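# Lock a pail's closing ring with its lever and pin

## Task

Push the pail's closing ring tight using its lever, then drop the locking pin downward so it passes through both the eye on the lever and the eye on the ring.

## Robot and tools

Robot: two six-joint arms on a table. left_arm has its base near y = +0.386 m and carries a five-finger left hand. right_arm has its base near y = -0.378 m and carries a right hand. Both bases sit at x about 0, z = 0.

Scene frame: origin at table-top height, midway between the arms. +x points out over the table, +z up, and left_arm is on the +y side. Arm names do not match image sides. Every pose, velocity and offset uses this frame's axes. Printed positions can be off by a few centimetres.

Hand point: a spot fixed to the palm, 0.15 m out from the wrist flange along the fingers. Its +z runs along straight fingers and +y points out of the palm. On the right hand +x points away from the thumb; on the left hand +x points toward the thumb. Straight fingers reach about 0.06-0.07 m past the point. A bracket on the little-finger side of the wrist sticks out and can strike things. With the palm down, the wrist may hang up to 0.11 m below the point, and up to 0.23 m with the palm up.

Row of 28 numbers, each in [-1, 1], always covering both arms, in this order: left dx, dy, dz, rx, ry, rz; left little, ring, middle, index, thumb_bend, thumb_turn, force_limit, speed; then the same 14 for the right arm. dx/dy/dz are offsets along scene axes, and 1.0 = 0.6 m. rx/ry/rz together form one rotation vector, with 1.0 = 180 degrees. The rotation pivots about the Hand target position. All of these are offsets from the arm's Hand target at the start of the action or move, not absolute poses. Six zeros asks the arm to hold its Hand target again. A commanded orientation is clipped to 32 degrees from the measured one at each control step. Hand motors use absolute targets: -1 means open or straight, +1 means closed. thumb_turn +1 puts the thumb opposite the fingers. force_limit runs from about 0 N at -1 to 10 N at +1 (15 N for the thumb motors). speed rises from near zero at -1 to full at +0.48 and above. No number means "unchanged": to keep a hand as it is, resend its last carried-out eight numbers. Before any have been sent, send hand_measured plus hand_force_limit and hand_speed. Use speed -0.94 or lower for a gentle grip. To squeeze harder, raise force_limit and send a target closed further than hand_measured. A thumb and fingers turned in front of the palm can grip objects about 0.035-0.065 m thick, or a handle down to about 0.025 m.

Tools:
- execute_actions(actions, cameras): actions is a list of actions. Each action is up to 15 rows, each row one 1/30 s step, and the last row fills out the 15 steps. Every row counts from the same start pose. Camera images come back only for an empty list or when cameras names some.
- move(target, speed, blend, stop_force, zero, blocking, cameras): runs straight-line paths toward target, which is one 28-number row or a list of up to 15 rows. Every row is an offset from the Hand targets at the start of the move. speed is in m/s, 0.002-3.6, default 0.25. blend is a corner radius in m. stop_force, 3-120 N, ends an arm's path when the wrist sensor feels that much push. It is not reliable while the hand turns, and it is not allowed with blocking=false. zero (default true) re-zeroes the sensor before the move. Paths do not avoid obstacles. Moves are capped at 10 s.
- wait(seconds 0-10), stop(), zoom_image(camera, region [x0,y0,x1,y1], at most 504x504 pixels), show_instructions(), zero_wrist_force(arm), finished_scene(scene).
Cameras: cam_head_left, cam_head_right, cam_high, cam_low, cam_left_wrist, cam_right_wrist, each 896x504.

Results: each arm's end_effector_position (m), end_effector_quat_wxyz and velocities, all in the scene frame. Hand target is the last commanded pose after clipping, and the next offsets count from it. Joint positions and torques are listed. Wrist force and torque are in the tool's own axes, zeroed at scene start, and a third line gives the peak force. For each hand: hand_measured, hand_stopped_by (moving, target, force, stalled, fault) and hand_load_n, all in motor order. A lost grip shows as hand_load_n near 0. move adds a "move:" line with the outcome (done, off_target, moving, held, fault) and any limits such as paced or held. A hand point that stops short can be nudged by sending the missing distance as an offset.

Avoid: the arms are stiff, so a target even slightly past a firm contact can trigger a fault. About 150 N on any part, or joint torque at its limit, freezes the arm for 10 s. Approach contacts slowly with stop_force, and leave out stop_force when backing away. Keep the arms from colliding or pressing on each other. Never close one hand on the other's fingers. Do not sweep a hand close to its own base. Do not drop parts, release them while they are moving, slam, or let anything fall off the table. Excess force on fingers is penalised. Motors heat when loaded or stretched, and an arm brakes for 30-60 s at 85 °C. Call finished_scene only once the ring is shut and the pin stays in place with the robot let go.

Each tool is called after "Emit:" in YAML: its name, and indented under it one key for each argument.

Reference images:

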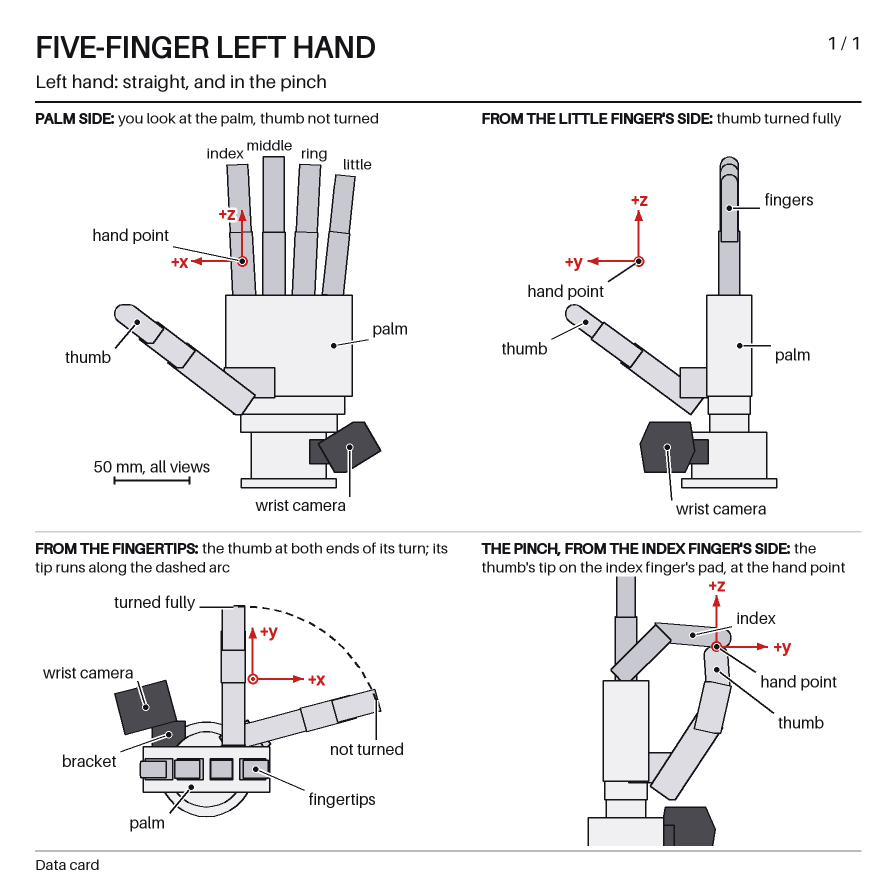

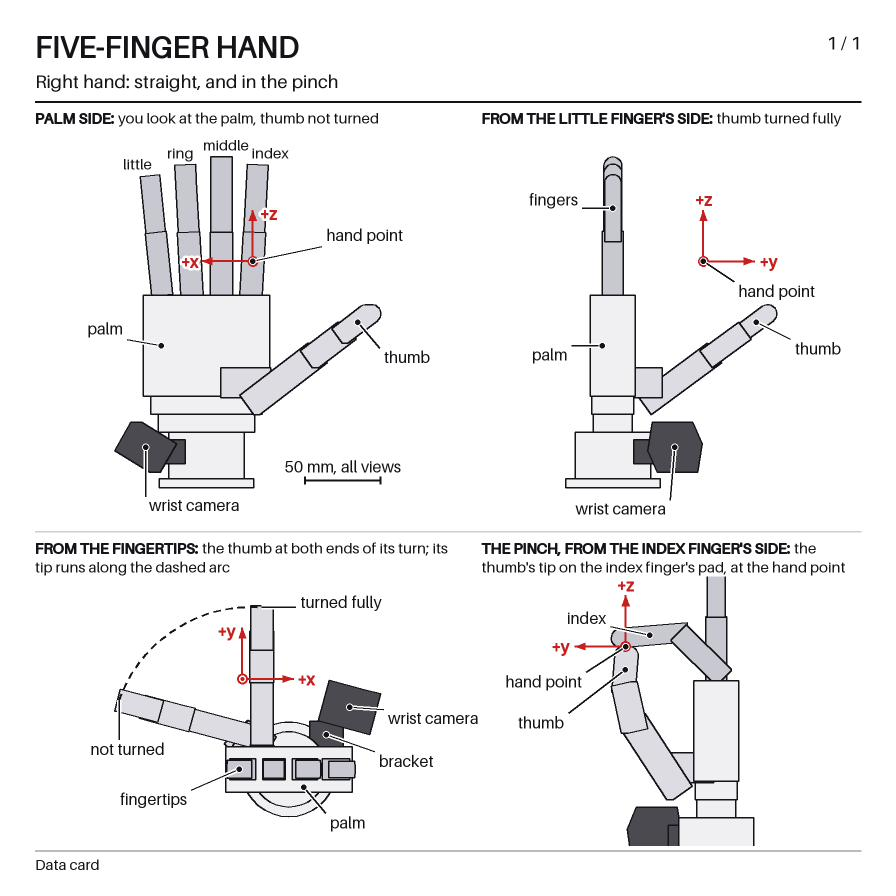

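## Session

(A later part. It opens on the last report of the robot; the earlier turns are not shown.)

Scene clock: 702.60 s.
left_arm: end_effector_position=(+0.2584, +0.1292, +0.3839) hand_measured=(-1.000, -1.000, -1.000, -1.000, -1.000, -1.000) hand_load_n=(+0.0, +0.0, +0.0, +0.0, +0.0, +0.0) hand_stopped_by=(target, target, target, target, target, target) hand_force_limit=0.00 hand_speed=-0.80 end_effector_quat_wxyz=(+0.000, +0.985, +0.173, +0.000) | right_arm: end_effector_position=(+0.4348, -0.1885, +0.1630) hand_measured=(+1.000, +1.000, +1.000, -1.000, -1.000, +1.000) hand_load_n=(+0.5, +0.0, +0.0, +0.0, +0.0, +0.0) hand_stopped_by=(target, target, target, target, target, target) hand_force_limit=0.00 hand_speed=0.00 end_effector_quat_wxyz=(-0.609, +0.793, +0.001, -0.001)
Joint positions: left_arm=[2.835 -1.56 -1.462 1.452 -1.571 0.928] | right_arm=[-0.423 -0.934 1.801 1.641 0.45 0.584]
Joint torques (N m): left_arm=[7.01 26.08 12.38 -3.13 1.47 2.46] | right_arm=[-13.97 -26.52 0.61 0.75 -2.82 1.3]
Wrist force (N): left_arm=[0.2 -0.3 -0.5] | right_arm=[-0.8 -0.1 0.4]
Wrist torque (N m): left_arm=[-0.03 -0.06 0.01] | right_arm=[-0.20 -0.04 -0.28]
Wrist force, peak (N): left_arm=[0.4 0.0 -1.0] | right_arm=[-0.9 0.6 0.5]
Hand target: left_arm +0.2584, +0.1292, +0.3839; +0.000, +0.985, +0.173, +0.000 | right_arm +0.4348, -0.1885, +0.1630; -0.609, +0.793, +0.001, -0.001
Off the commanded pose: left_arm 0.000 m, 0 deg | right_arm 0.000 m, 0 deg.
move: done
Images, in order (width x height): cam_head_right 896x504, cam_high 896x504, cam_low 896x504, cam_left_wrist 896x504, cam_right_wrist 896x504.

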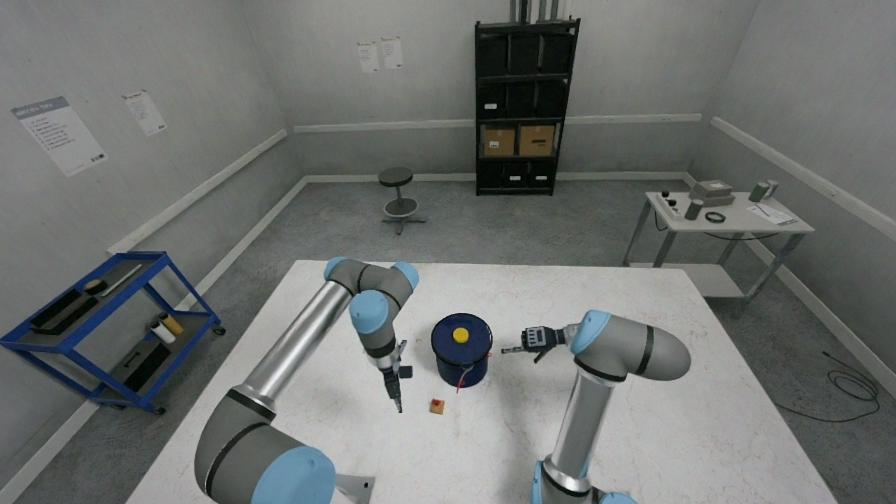

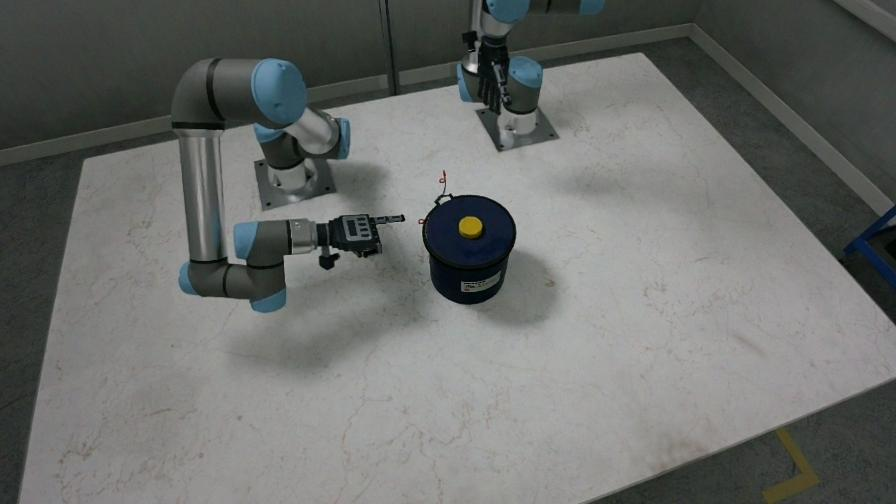

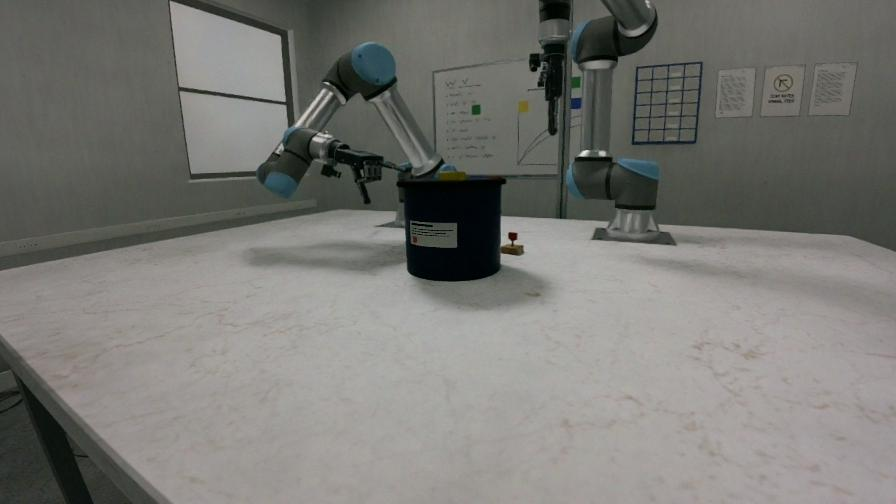

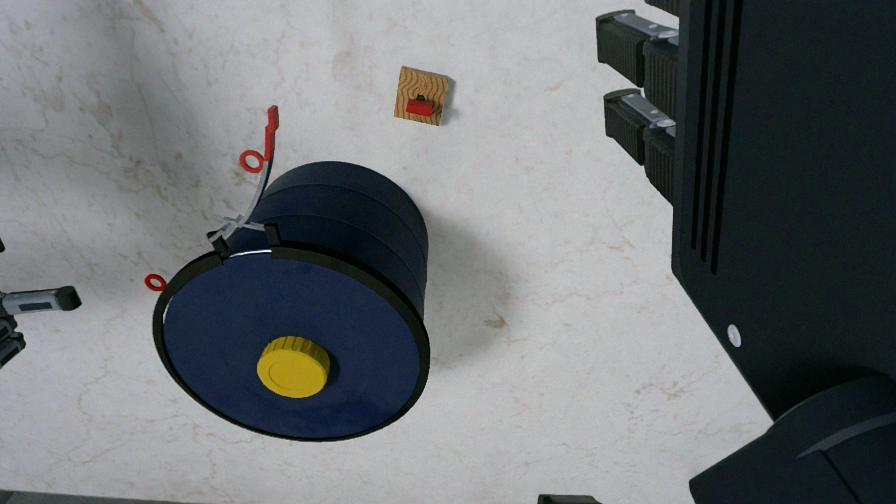

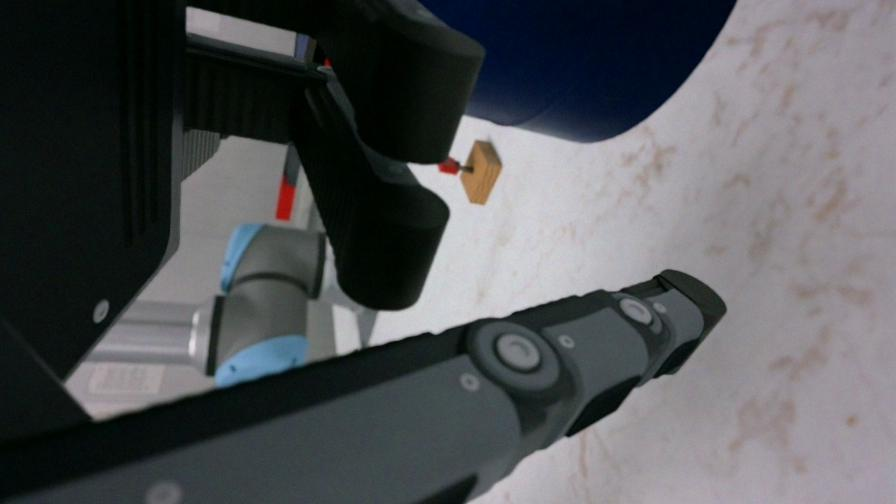

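Emit:
move:
  target: [0,0,0,0,0,0,-1,-1,-1,-1,-1,-1,0,-0.8,0.045,-0.0033,-0.06,0,0,0,1,1,1,-1,-1,1,0,0]
  speed: 0.08
  stop_force: 8
  cameras: ["cam_left_wrist","cam_high","cam_low"]

Emit:
zoom_image:
  camera: "cam_high"
  region: [370, 150, 520, 300]

Emit:
zoom_image:
  camera: "cam_left_wrist"
  region: [0, 180, 240, 420]

Emit:
zoom_image:
  camera: "cam_low"
  region: [340, 120, 540, 320]

Scene clock: 722.23 s.
left_arm: end_effector_position=(+0.2584, +0.1292, +0.3839) hand_measured=(-1.000, -1.000, -1.000, -1.000, -1.000, -1.000) hand_load_n=(+0.0, +0.0, +0.0, +0.0, +0.0, +0.0) hand_stopped_by=(target, target, target, target, target, target) hand_force_limit=0.00 hand_speed=-0.80 end_effector_quat_wxyz=(+0.000, +0.985, +0.173, +0.000) | right_arm: end_effector_position=(+0.4618, -0.1904, +0.1270) hand_measured=(+1.000, +1.000, +1.000, -1.000, -1.000, +1.000) hand_load_n=(+0.0, +0.0, +0.0, +0.0, +0.0, +0.0) hand_stopped_by=(target, target, target, target, target, target) hand_force_limit=0.00 hand_speed=0.00 end_effector_quat_wxyz=(-0.609, +0.793, +0.001, -0.001)
Joint positions: left_arm=[2.835 -1.56 -1.462 1.452 -1.571 0.928] | right_arm=[-0.406 -0.824 1.711 1.6 0.436 0.608]
Joint torques (N m): left_arm=[6.92 26.06 12.25 -2.71 1.46 2.58] | right_arm=[11.72 -30.14 -25.67 0.68 -2.96 1.35]
Wrist force (N): left_arm=[0.3 0.0 -0.7] | right_arm=[-0.8 -0.2 0.3]
Wrist torque (N m): left_arm=[0.02 -0.08 0.01] | right_arm=[-0.22 -0.02 -0.26]
Wrist force, peak (N): left_arm=[0.6 0.0 -0.9] | right_arm=[-1.0 -0.4 0.4]
Hand target: left_arm +0.2584, +0.1292, +0.3839; +0.000, +0.985, +0.173, +0.000 | right_arm +0.4618, -0.1904, +0.1270; -0.609, +0.793, +0.001, -0.001
Off the commanded pose: left_arm 0.000 m, 0 deg | right_arm 0.000 m, 0 deg.
move: done
Images, in order (width x height): cam_high 896x504, cam_low 896x504, cam_left_wrist 896x504.

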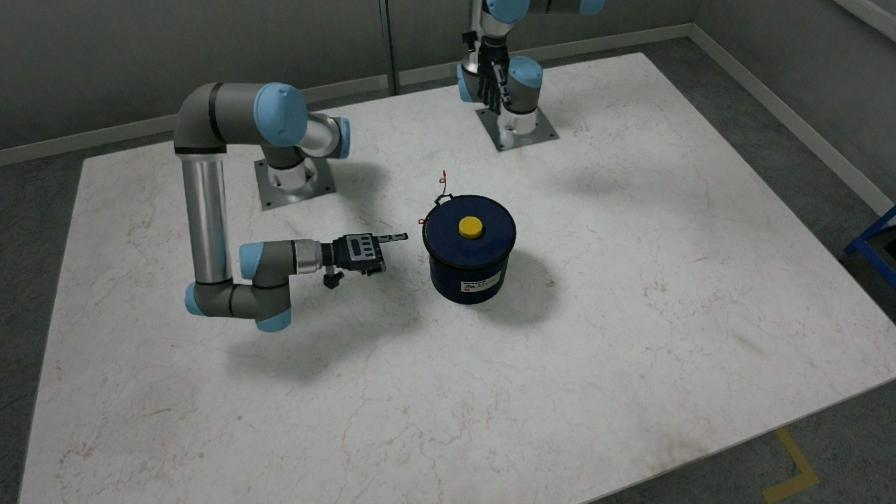

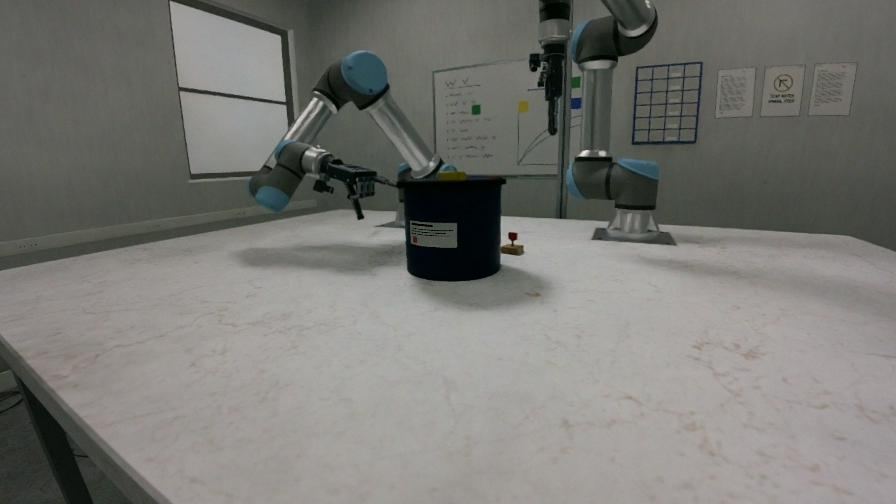

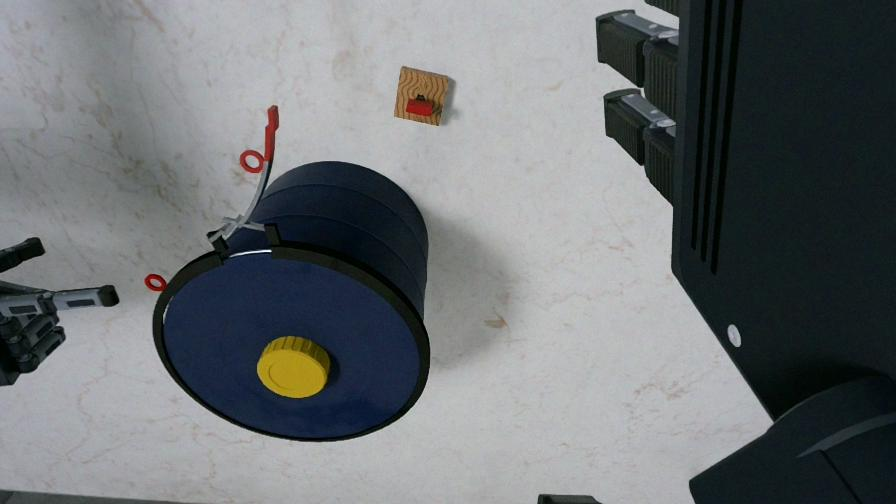

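Scaled by 3.360.

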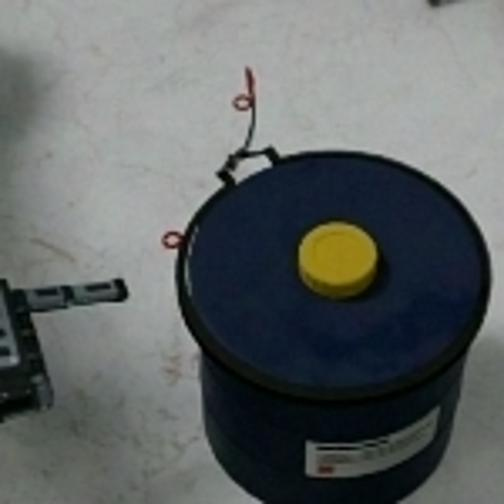

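Scaled by 2.100.

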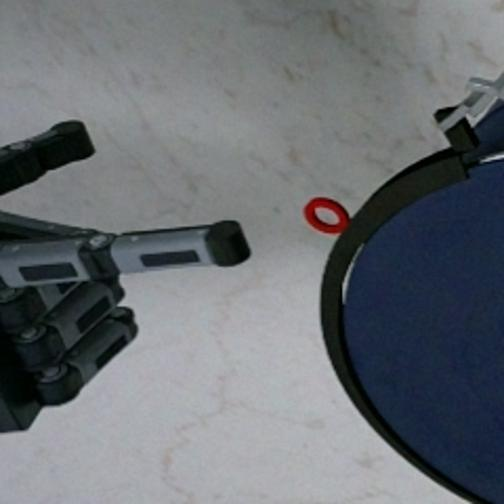

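Scaled by 2.520.

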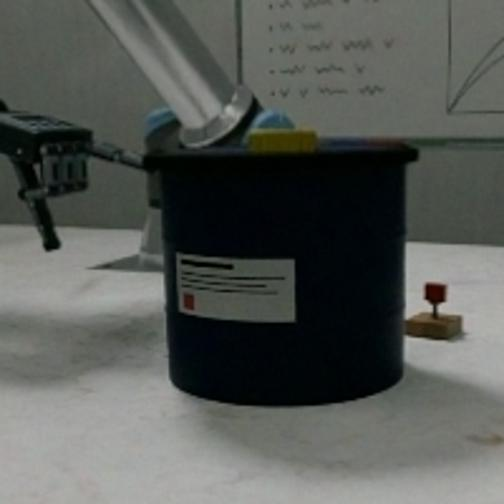

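Emit:
move:
  target:
    - [0,0,0,0,0,0,-1,-1,-1,-1,-1,-1,0,-0.8,0.0183,0.0,0.0,0,0,0,1,1,1,-1,-1,1,0,0]
    - [0,0,0,0,0,0,-1,-1,-1,-1,-1,-1,0,-0.8,0.0183,0.037,0.0,0,0,0,1,1,1,-1,-1,1,0,0]
  speed: 0.08
  stop_force: 5
  cameras: ["cam_left_wrist","cam_high","cam_low"]

Emit:
zoom_image:
  camera: "cam_left_wrist"
  region: [0, 180, 240, 420]

Emit:
zoom_image:
  camera: "cam_low"
  region: [340, 120, 540, 320]

Scene clock: 733.93 s.
left_arm: end_effector_position=(+0.2584, +0.1292, +0.3839) hand_measured=(-1.000, -1.000, -1.000, -1.000, -1.000, -1.000) hand_load_n=(+0.0, +0.0, +0.0, +0.0, +0.0, +0.0) hand_stopped_by=(target, target, target, target, target, target) hand_force_limit=0.00 hand_speed=-0.80 end_effector_quat_wxyz=(+0.000, +0.985, +0.173, +0.000) | right_arm: end_effector_position=(+0.4728, -0.1682, +0.1270) hand_measured=(+1.000, +1.000, +1.000, -1.000, -1.000, +1.000) hand_load_n=(+0.0, +0.0, +0.0, +0.0, +0.0, +0.0) hand_stopped_by=(target, target, target, target, target, target) hand_force_limit=0.00 hand_speed=0.00 end_effector_quat_wxyz=(-0.609, +0.793, +0.001, -0.001)
Joint positions: left_arm=[2.835 -1.56 -1.462 1.452 -1.571 0.928] | right_arm=[-0.355 -0.809 1.659 1.563 0.397 0.688]
Joint torques (N m): left_arm=[6.25 26.71 11.85 -2.24 1.56 2.53] | right_arm=[12.35 -56.92 -25.96 0.77 -2.89 1.17]
Wrist force (N): left_arm=[0.3 -0.2 -0.8] | right_arm=[-0.9 -0.2 0.2]
Wrist torque (N m): left_arm=[0.00 -0.08 0.01] | right_arm=[-0.20 -0.01 -0.27]
Wrist force, peak (N): left_arm=[0.8 0.0 -0.9] | right_arm=[-1.2 -0.4 0.4]
Hand target: left_arm +0.2584, +0.1292, +0.3839; +0.000, +0.985, +0.173, +0.000 | right_arm +0.4728, -0.1682, +0.1270; -0.609, +0.793, +0.001, -0.001
Off the commanded pose: left_arm 0.000 m, 0 deg | right_arm 0.000 m, 0 deg.
move: done
Images, in order (width x height): cam_high 896x504, cam_low 896x504, cam_left_wrist 896x504.

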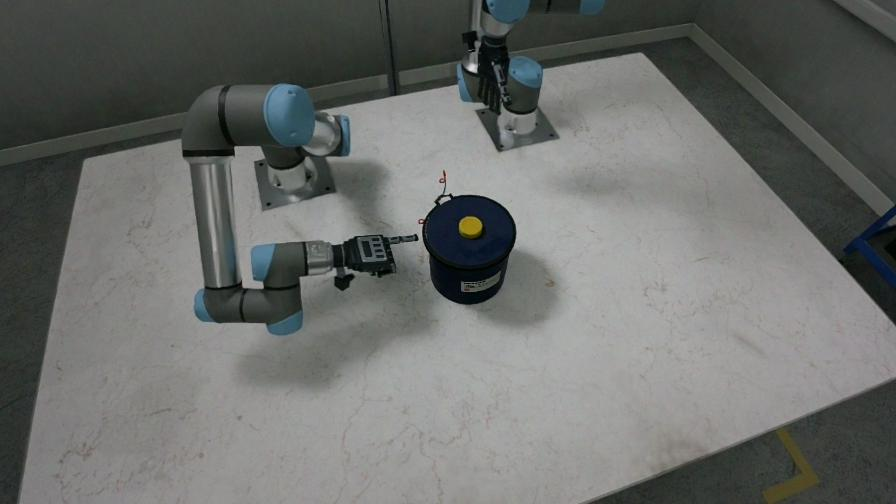

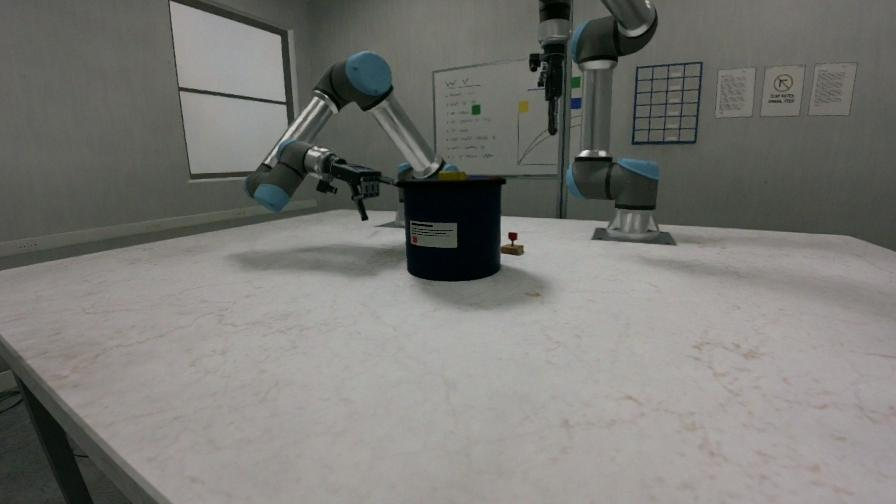

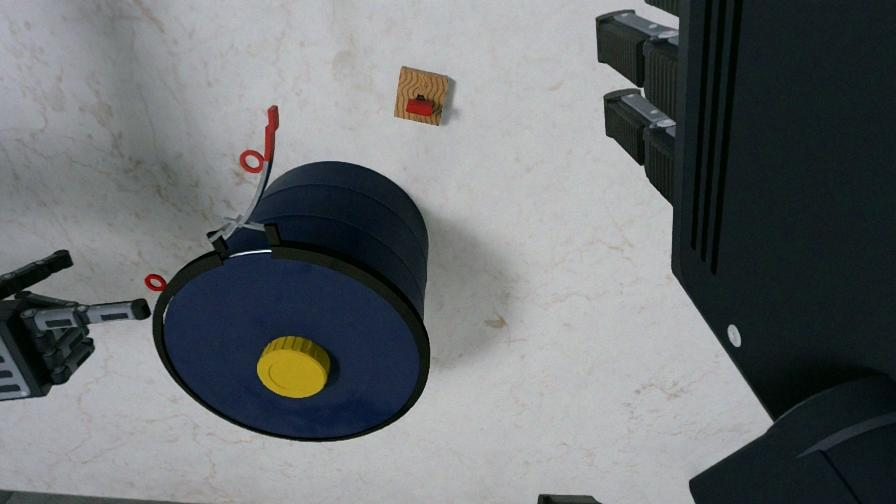

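Scaled by 2.100.

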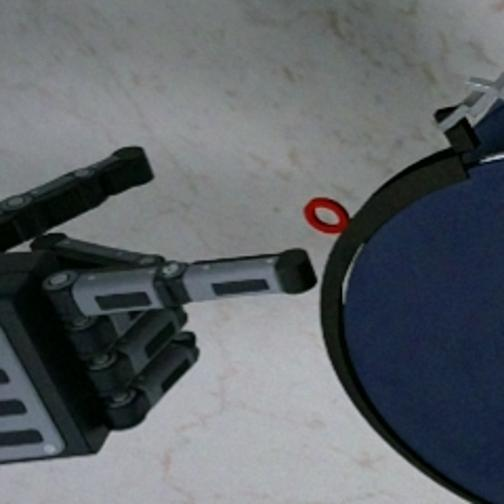

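Scaled by 2.520.

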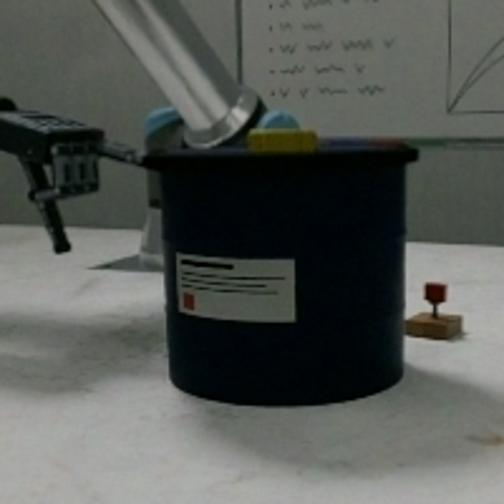

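Emit:
move:
  target:
    - [0,0,0,0,0,0,-1,-1,-1,-1,-1,-1,0,-0.8,-0.031,0.012,0.0,0,0,0,1,1,1,-1,-1,1,0,0]
    - [0,0,0,0,0,0,-1,-1,-1,-1,-1,-1,0,-0.8,-0.0588,0.0355,0.0,0,0,0,1,1,1,-1,-1,1,0,0]
  speed: 0.05
  stop_force: 8
  cameras: ["cam_left_wrist","cam_high"]

Emit:
zoom_image:
  camera: "cam_left_wrist"
  region: [0, 100, 340, 440]

Scene clock: 745.20 s.
left_arm: end_effector_position=(+0.2584, +0.1292, +0.3839) hand_measured=(-1.000, -1.000, -1.000, -1.000, -1.000, -1.000) hand_load_n=(+0.0, +0.0, +0.0, +0.0, +0.0, +0.0) hand_stopped_by=(target, target, target, target, target, target) hand_force_limit=0.00 hand_speed=-0.80 end_effector_quat_wxyz=(+0.000, +0.985, +0.173, +0.000) | right_arm: end_effector_position=(+0.4375, -0.1469, +0.1270) hand_measured=(+1.000, +1.000, +1.000, -1.000, -1.000, +1.000) hand_load_n=(+0.0, +0.0, +0.0, +0.0, +0.0, +0.0) hand_stopped_by=(target, target, target, target, target, target) hand_force_limit=0.00 hand_speed=0.00 end_effector_quat_wxyz=(-0.609, +0.793, +0.001, -0.001)
Joint positions: left_arm=[2.835 -1.56 -1.462 1.452 -1.571 0.928] | right_arm=[-0.333 -0.865 1.77 1.472 0.381 0.728]
Joint torques (N m): left_arm=[7.03 26.25 12.81 -1.79 1.27 2.67] | right_arm=[11.72 -53.91 1.05 0.82 -3 1.32]
Wrist force (N): left_arm=[0.5 0.0 -0.7] | right_arm=[-0.9 -0.4 0.2]
Wrist torque (N m): left_arm=[0.00 -0.12 0.03] | right_arm=[-0.22 -0.02 -0.29]
Wrist force, peak (N): left_arm=[0.6 0.2 -0.9] | right_arm=[-1.1 -0.6 0.4]
Hand target: left_arm +0.2584, +0.1292, +0.3839; +0.000, +0.985, +0.173, +0.000 | right_arm +0.4375, -0.1469, +0.1270; -0.609, +0.793, +0.001, -0.001
Off the commanded pose: left_arm 0.000 m, 0 deg | right_arm 0.000 m, 0 deg.
move: done
Images, in order (width x height): cam_high 896x504, cam_left_wrist 896x504.

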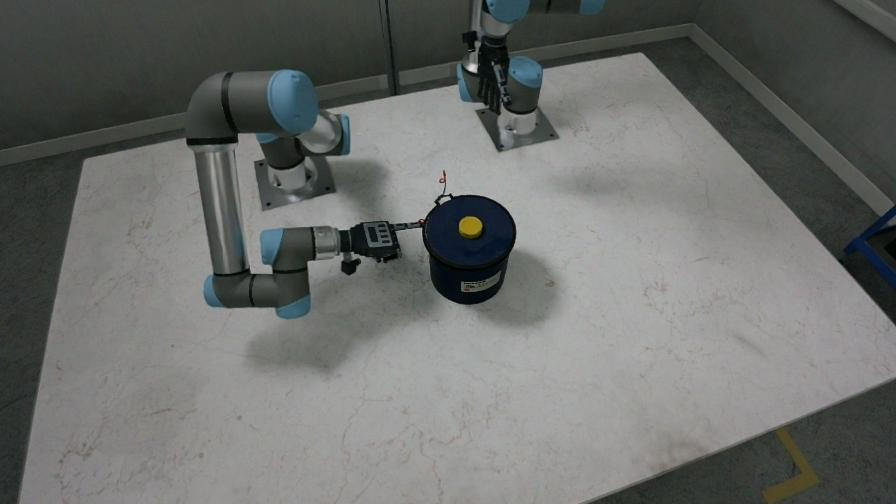

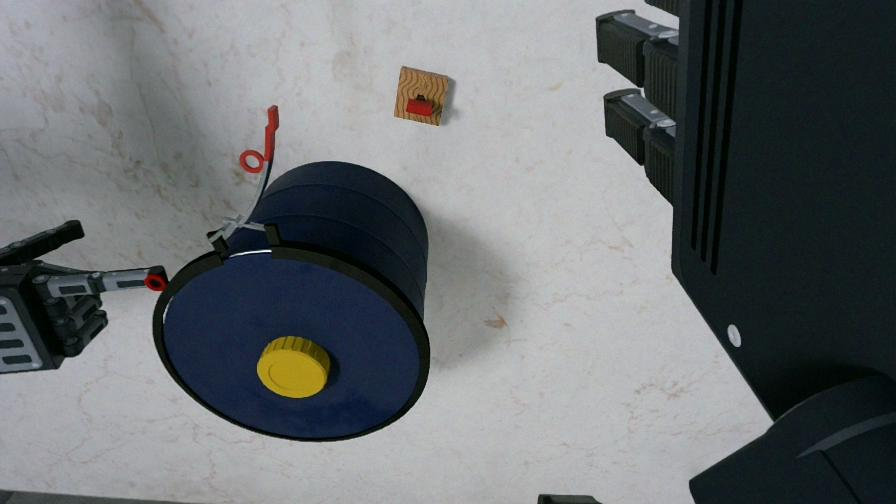

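Scaled by 1.482.

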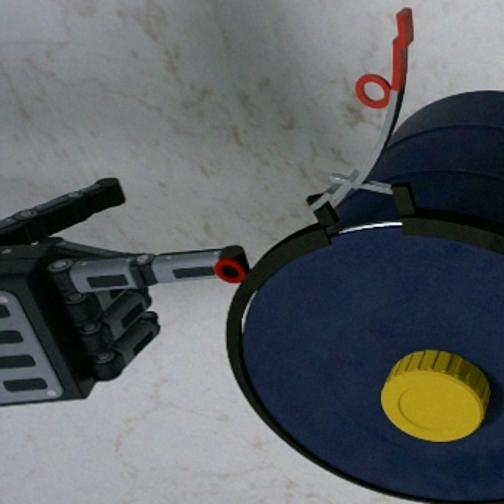

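Emit:
move:
  target:
    - [0,0,0,0,0,0,-1,-1,-1,-1,-1,-1,0,-0.8,0.05,-0.0355,0.0,0,0,0,1,1,1,-1,-1,1,0,0]
    - [0,0,0,0,0,0,-1,-1,-1,-1,-1,-1,0,-0.8,0.0588,-0.0355,0.02,0,0,0,1,1,1,-1,-1,1,0,0]
    - [0,0,0,0,0,0,-1,-1,-1,-1,-1,-1,0,-0.8,0.0278,-0.0235,0.02,0,0,0,1,1,1,-1,-1,1,0,0]
    - [0,0,0,0,0,0,-1,-1,-1,-1,-1,-1,0,-0.8,0.01,-0.008,0.02,0,0,0,1,1,1,-1,-1,1,0,0]
  speed: 0.05
  stop_force: 10
  cameras: ["cam_left_wrist","cam_low"]

Emit:
zoom_image:
  camera: "cam_left_wrist"
  region: [0, 100, 340, 440]

Scene clock: 756.73 s.
left_arm: end_effector_position=(+0.2584, +0.1292, +0.3839) hand_measured=(-1.000, -1.000, -1.000, -1.000, -1.000, -1.000) hand_load_n=(+0.0, +0.0, +0.0, +0.0, +0.0, +0.0) hand_stopped_by=(target, target, target, target, target, target) hand_force_limit=0.00 hand_speed=-0.80 end_effector_quat_wxyz=(+0.000, +0.985, +0.173, +0.000) | right_arm: end_effector_position=(+0.4435, -0.1517, +0.1390) hand_measured=(+1.000, +1.000, +1.000, -1.000, -1.000, +1.000) hand_load_n=(+0.0, +0.5, +0.0, +0.0, +0.0, +0.0) hand_stopped_by=(target, target, target, target, target, target) hand_force_limit=0.00 hand_speed=0.00 end_effector_quat_wxyz=(-0.609, +0.793, +0.001, -0.001)
Joint positions: left_arm=[2.835 -1.56 -1.462 1.452 -1.571 0.928] | right_arm=[-0.339 -0.878 1.751 1.515 0.386 0.716]
Joint torques (N m): left_arm=[6.69 26.04 13.27 -1.26 1.24 2.48] | right_arm=[12.32 -54.61 -0.16 0.78 -2.84 1.32]
Wrist force (N): left_arm=[0.6 -0.1 -0.3] | right_arm=[-0.4 0.1 -0.2]
Wrist torque (N m): left_arm=[-0.01 -0.11 0.02] | right_arm=[-0.17 0.03 -0.26]
Wrist force, peak (N): left_arm=[0.3 0.1 -1.2] | right_arm=[-1.1 -0.3 0.6]
Hand target: left_arm +0.2584, +0.1292, +0.3839; +0.000, +0.985, +0.173, +0.000 | right_arm +0.4435, -0.1517, +0.1390; -0.609, +0.793, +0.001, -0.001
Off the commanded pose: left_arm 0.000 m, 0 deg | right_arm 0.000 m, 0 deg.
move: done
Images, in order (width x height): cam_low 896x504, cam_left_wrist 896x504.

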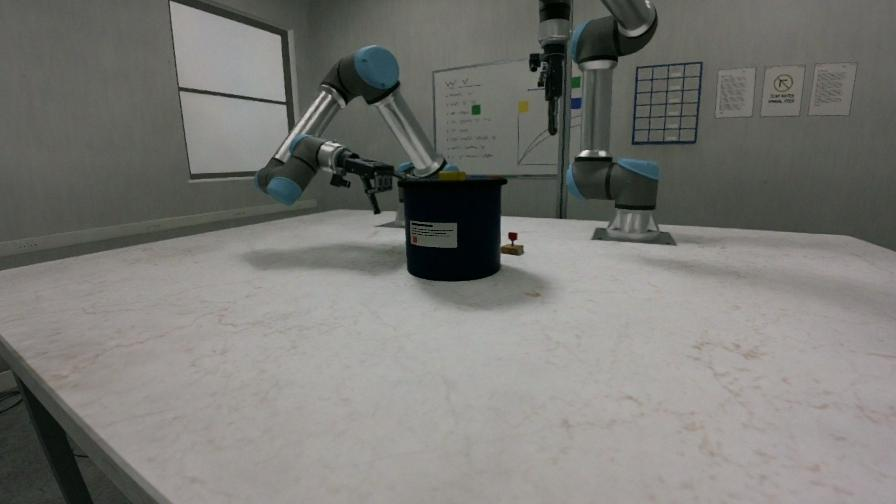

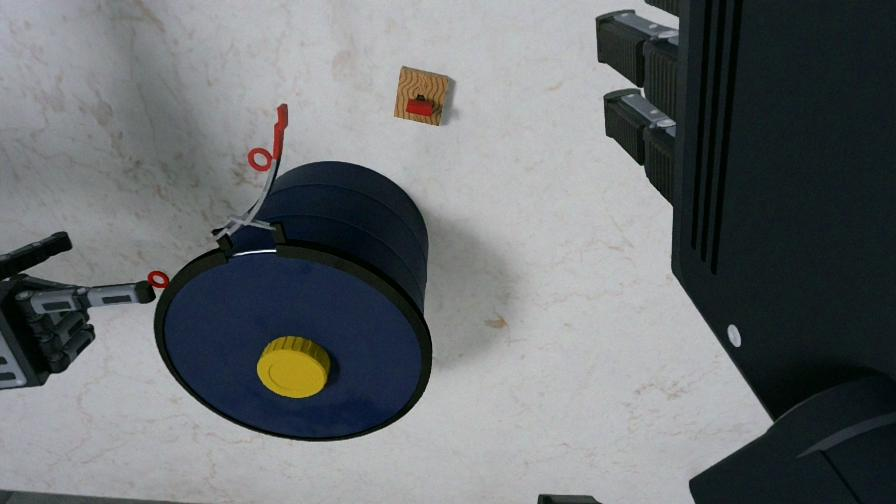

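Scaled by 1.482.

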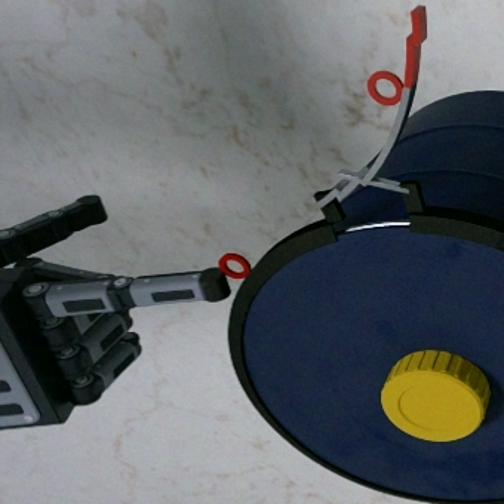

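Emit:
move:
  target:
    - [0,0,0,0,0,0,-1,-1,-1,-1,-1,-1,0,-0.8,-0.0165,0.0165,0.0,0,0,0,1,1,1,-1,-1,1,0,0]
    - [0,0,0,0,0,0,-1,-1,-1,-1,-1,-1,0,-0.8,-0.0323,0.0363,0,0,0,0,1,1,1,-1,-1,1,0,0]
    - [0,0,0,0,0,0,-1,-1,-1,-1,-1,-1,0,-0.8,-0.0457,0.058,0.0,0,0,0,1,1,1,-1,-1,1,0,0]
  speed: 0.05
  stop_force: 10
  cameras: ["cam_left_wrist","cam_high"]

Emit:
zoom_image:
  camera: "cam_left_wrist"
  region: [0, 50, 440, 440]

Scene clock: 768.10 s.
left_arm: end_effector_position=(+0.2584, +0.1292, +0.3839) hand_measured=(-1.000, -1.000, -1.000, -1.000, -1.000, -1.000) hand_load_n=(+0.5, +0.0, +0.0, +0.0, +0.0, +0.0) hand_stopped_by=(target, target, target, target, target, target) hand_force_limit=0.00 hand_speed=-0.80 end_effector_quat_wxyz=(+0.000, +0.985, +0.173, +0.000) | right_arm: end_effector_position=(+0.4218, -0.1262, +0.1390) hand_measured=(+1.000, +1.000, +1.000, -1.000, -1.000, +1.000) hand_load_n=(+0.0, +0.0, +0.0, -0.5, +0.0, +0.0) hand_stopped_by=(target, target, target, target, target, target) hand_force_limit=0.00 hand_speed=0.00 end_effector_quat_wxyz=(-0.610, +0.793, +0.001, -0.001)
Joint positions: left_arm=[2.835 -1.56 -1.462 1.452 -1.571 0.928] | right_arm=[-0.297 -0.913 1.803 1.423 0.356 0.797]
Joint torques (N m): left_arm=[6.4 25.52 11.23 -1.34 1.33 2.55] | right_arm=[-14.32 -26.68 -26.27 3.74 0.52 -1.34]
Wrist force (N): left_arm=[0.3 0.1 -0.5] | right_arm=[-3.2 -0.4 -1.6]
Wrist torque (N m): left_arm=[0.03 -0.08 0.00] | right_arm=[-0.11 -0.15 -0.32]
Wrist force, peak (N): left_arm=[0.7 -0.1 -0.8] | right_arm=[-4.0 2.0 -14.0]
Hand target: left_arm +0.2584, +0.1292, +0.3839; +0.000, +0.985, +0.173, +0.000 | right_arm +0.4218, -0.1262, +0.1390; -0.610, +0.793, +0.001, -0.001 (not the last commanded pose)
Off the commanded pose: left_arm 0.000 m, 0 deg | right_arm 0.011 m, 0 deg.
move: contact (right_arm); path passed 2 of 3 targets
Images, in order (width x height): cam_high 896x504, cam_left_wrist 896x504.

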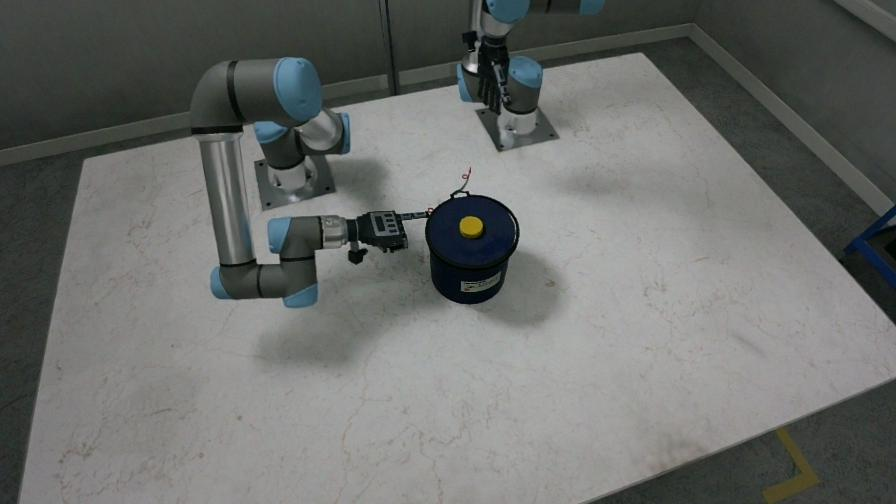

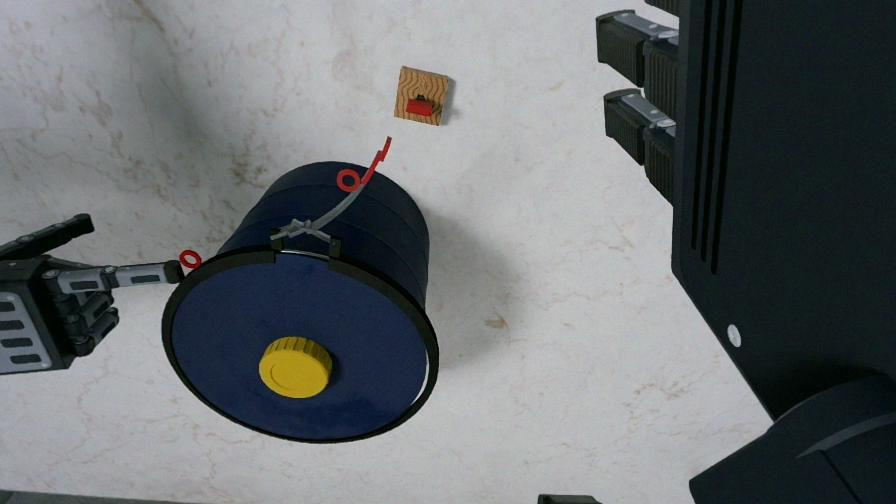

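Scaled by 1.145.

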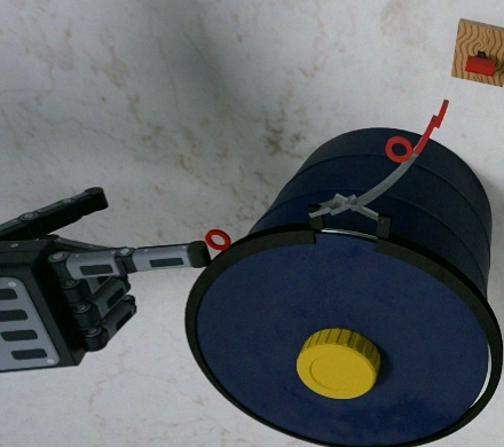

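Emit:
move:
  target:
    - [0.0467,-0.1065,0,0,0,-0.3722,1,1,-1,-1,-1,-1,0,0,0,0,0,0,0,0,1,1,1,-1,-1,1,0,0]
    - [0.0467,-0.1065,-0.182,0,0,-0.3722,1,1,-1,-1,-1,-1,0,0,0,0,0,0,0,0,1,1,1,-1,-1,1,0,0]
  speed: 0.25
  cameras: ["cam_left_wrist","cam_high","cam_low","cam_head_right"]

Scene clock: 806.50 s.
left_arm: end_effector_position=(+0.2864, +0.0653, +0.2748) hand_measured=(+1.000, +1.000, -1.000, -1.000, -1.000, -1.000) hand_load_n=(+0.0, +0.0, +0.0, +0.0, +0.0, +0.0) hand_stopped_by=(target, target, target, target, target, target) hand_force_limit=0.00 hand_speed=0.00 end_effector_quat_wxyz=(+0.000, +0.917, -0.399, +0.000) | right_arm: end_effector_position=(+0.4218, -0.1262, +0.1390) hand_measured=(+1.000, +1.000, +1.000, -1.000, -1.000, +1.000) hand_load_n=(+0.0, +0.0, +0.0, -1.0, +0.0, +0.0) hand_stopped_by=(target, target, target, target, target, target) hand_force_limit=0.00 hand_speed=0.00 end_effector_quat_wxyz=(-0.610, +0.793, +0.001, -0.001)
Joint positions: left_arm=[2.797 -1.834 -1.43 1.694 -1.57 2.06] | right_arm=[-0.297 -0.913 1.803 1.423 0.356 0.797]
Joint torques (N m): left_arm=[7.11 16.97 12.03 -0.98 1.47 2.64] | right_arm=[-13.95 -27.03 -26.12 3.81 0.43 -1.32]
Wrist force (N): left_arm=[0.0 0.1 -0.5] | right_arm=[-3.1 0.5 -1.3]
Wrist torque (N m): left_arm=[0.04 -0.03 -0.03] | right_arm=[-0.09 -0.14 -0.32]
Wrist force, peak (N): left_arm=[0.3 0.1 -1.9] | right_arm=[-3.3 -0.5 -1.9]
Hand target: left_arm +0.2864, +0.0653, +0.2747; +0.000, +0.917, -0.399, +0.000 | right_arm +0.4218, -0.1262, +0.1390; -0.610, +0.793, +0.001, -0.001
Off the commanded pose: left_arm 0.000 m, 0 deg | right_arm 0.000 m, 0 deg.
move: done
Images, in order (width x height): cam_head_right 896x504, cam_high 896x504, cam_low 896x504, cam_left_wrist 896x504.

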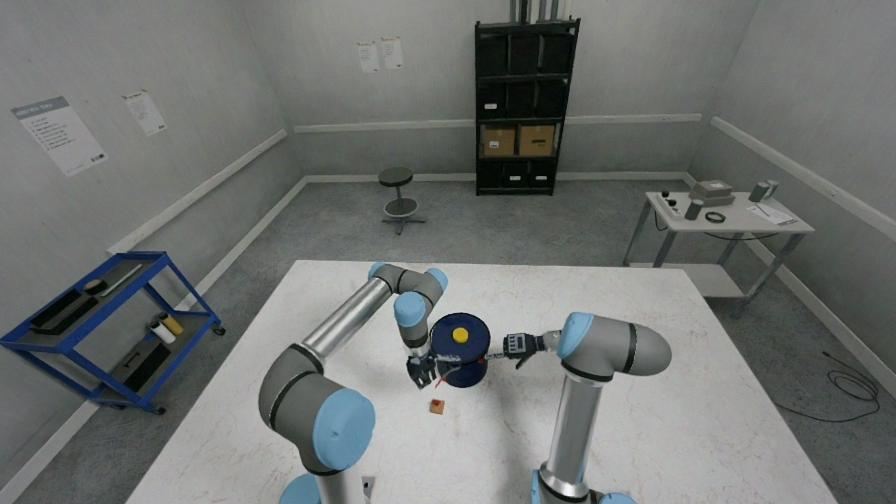

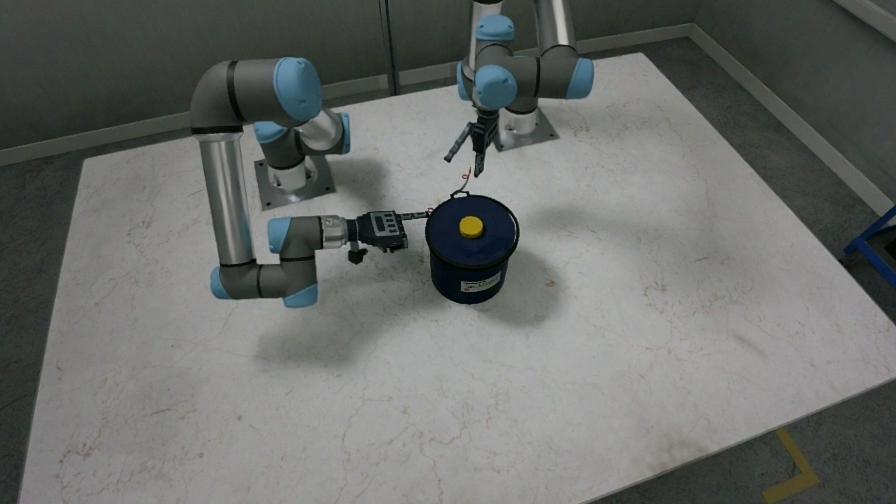

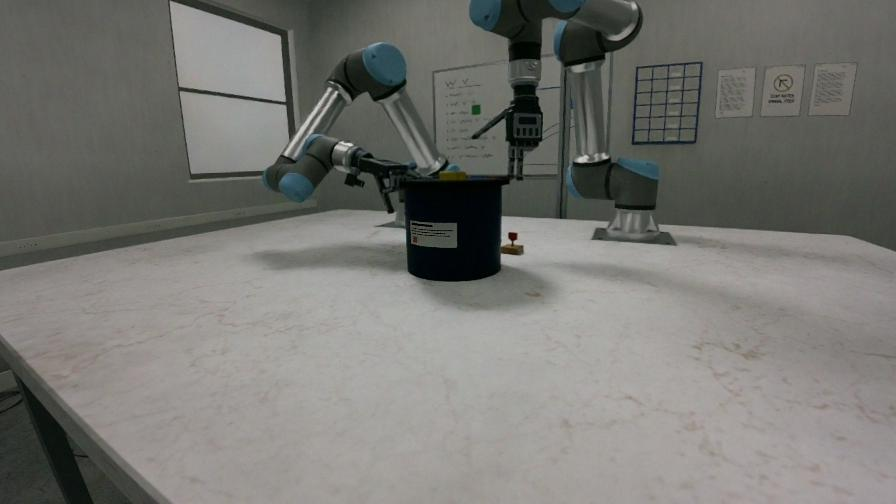

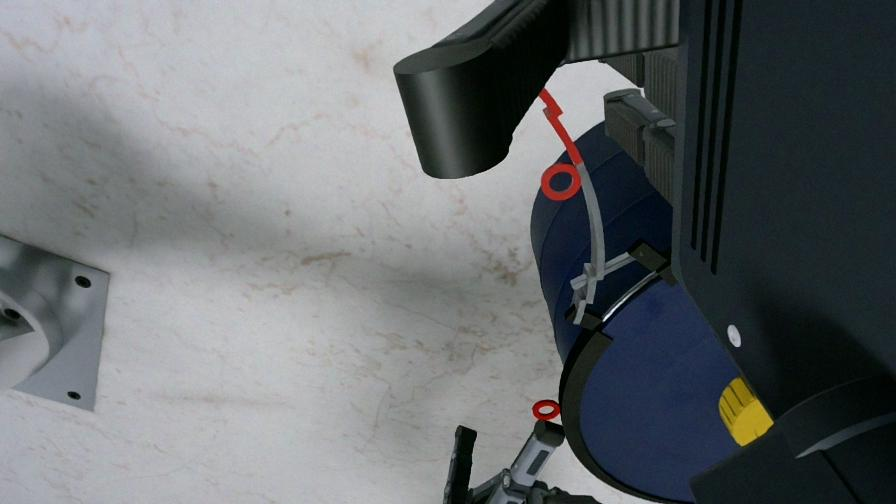

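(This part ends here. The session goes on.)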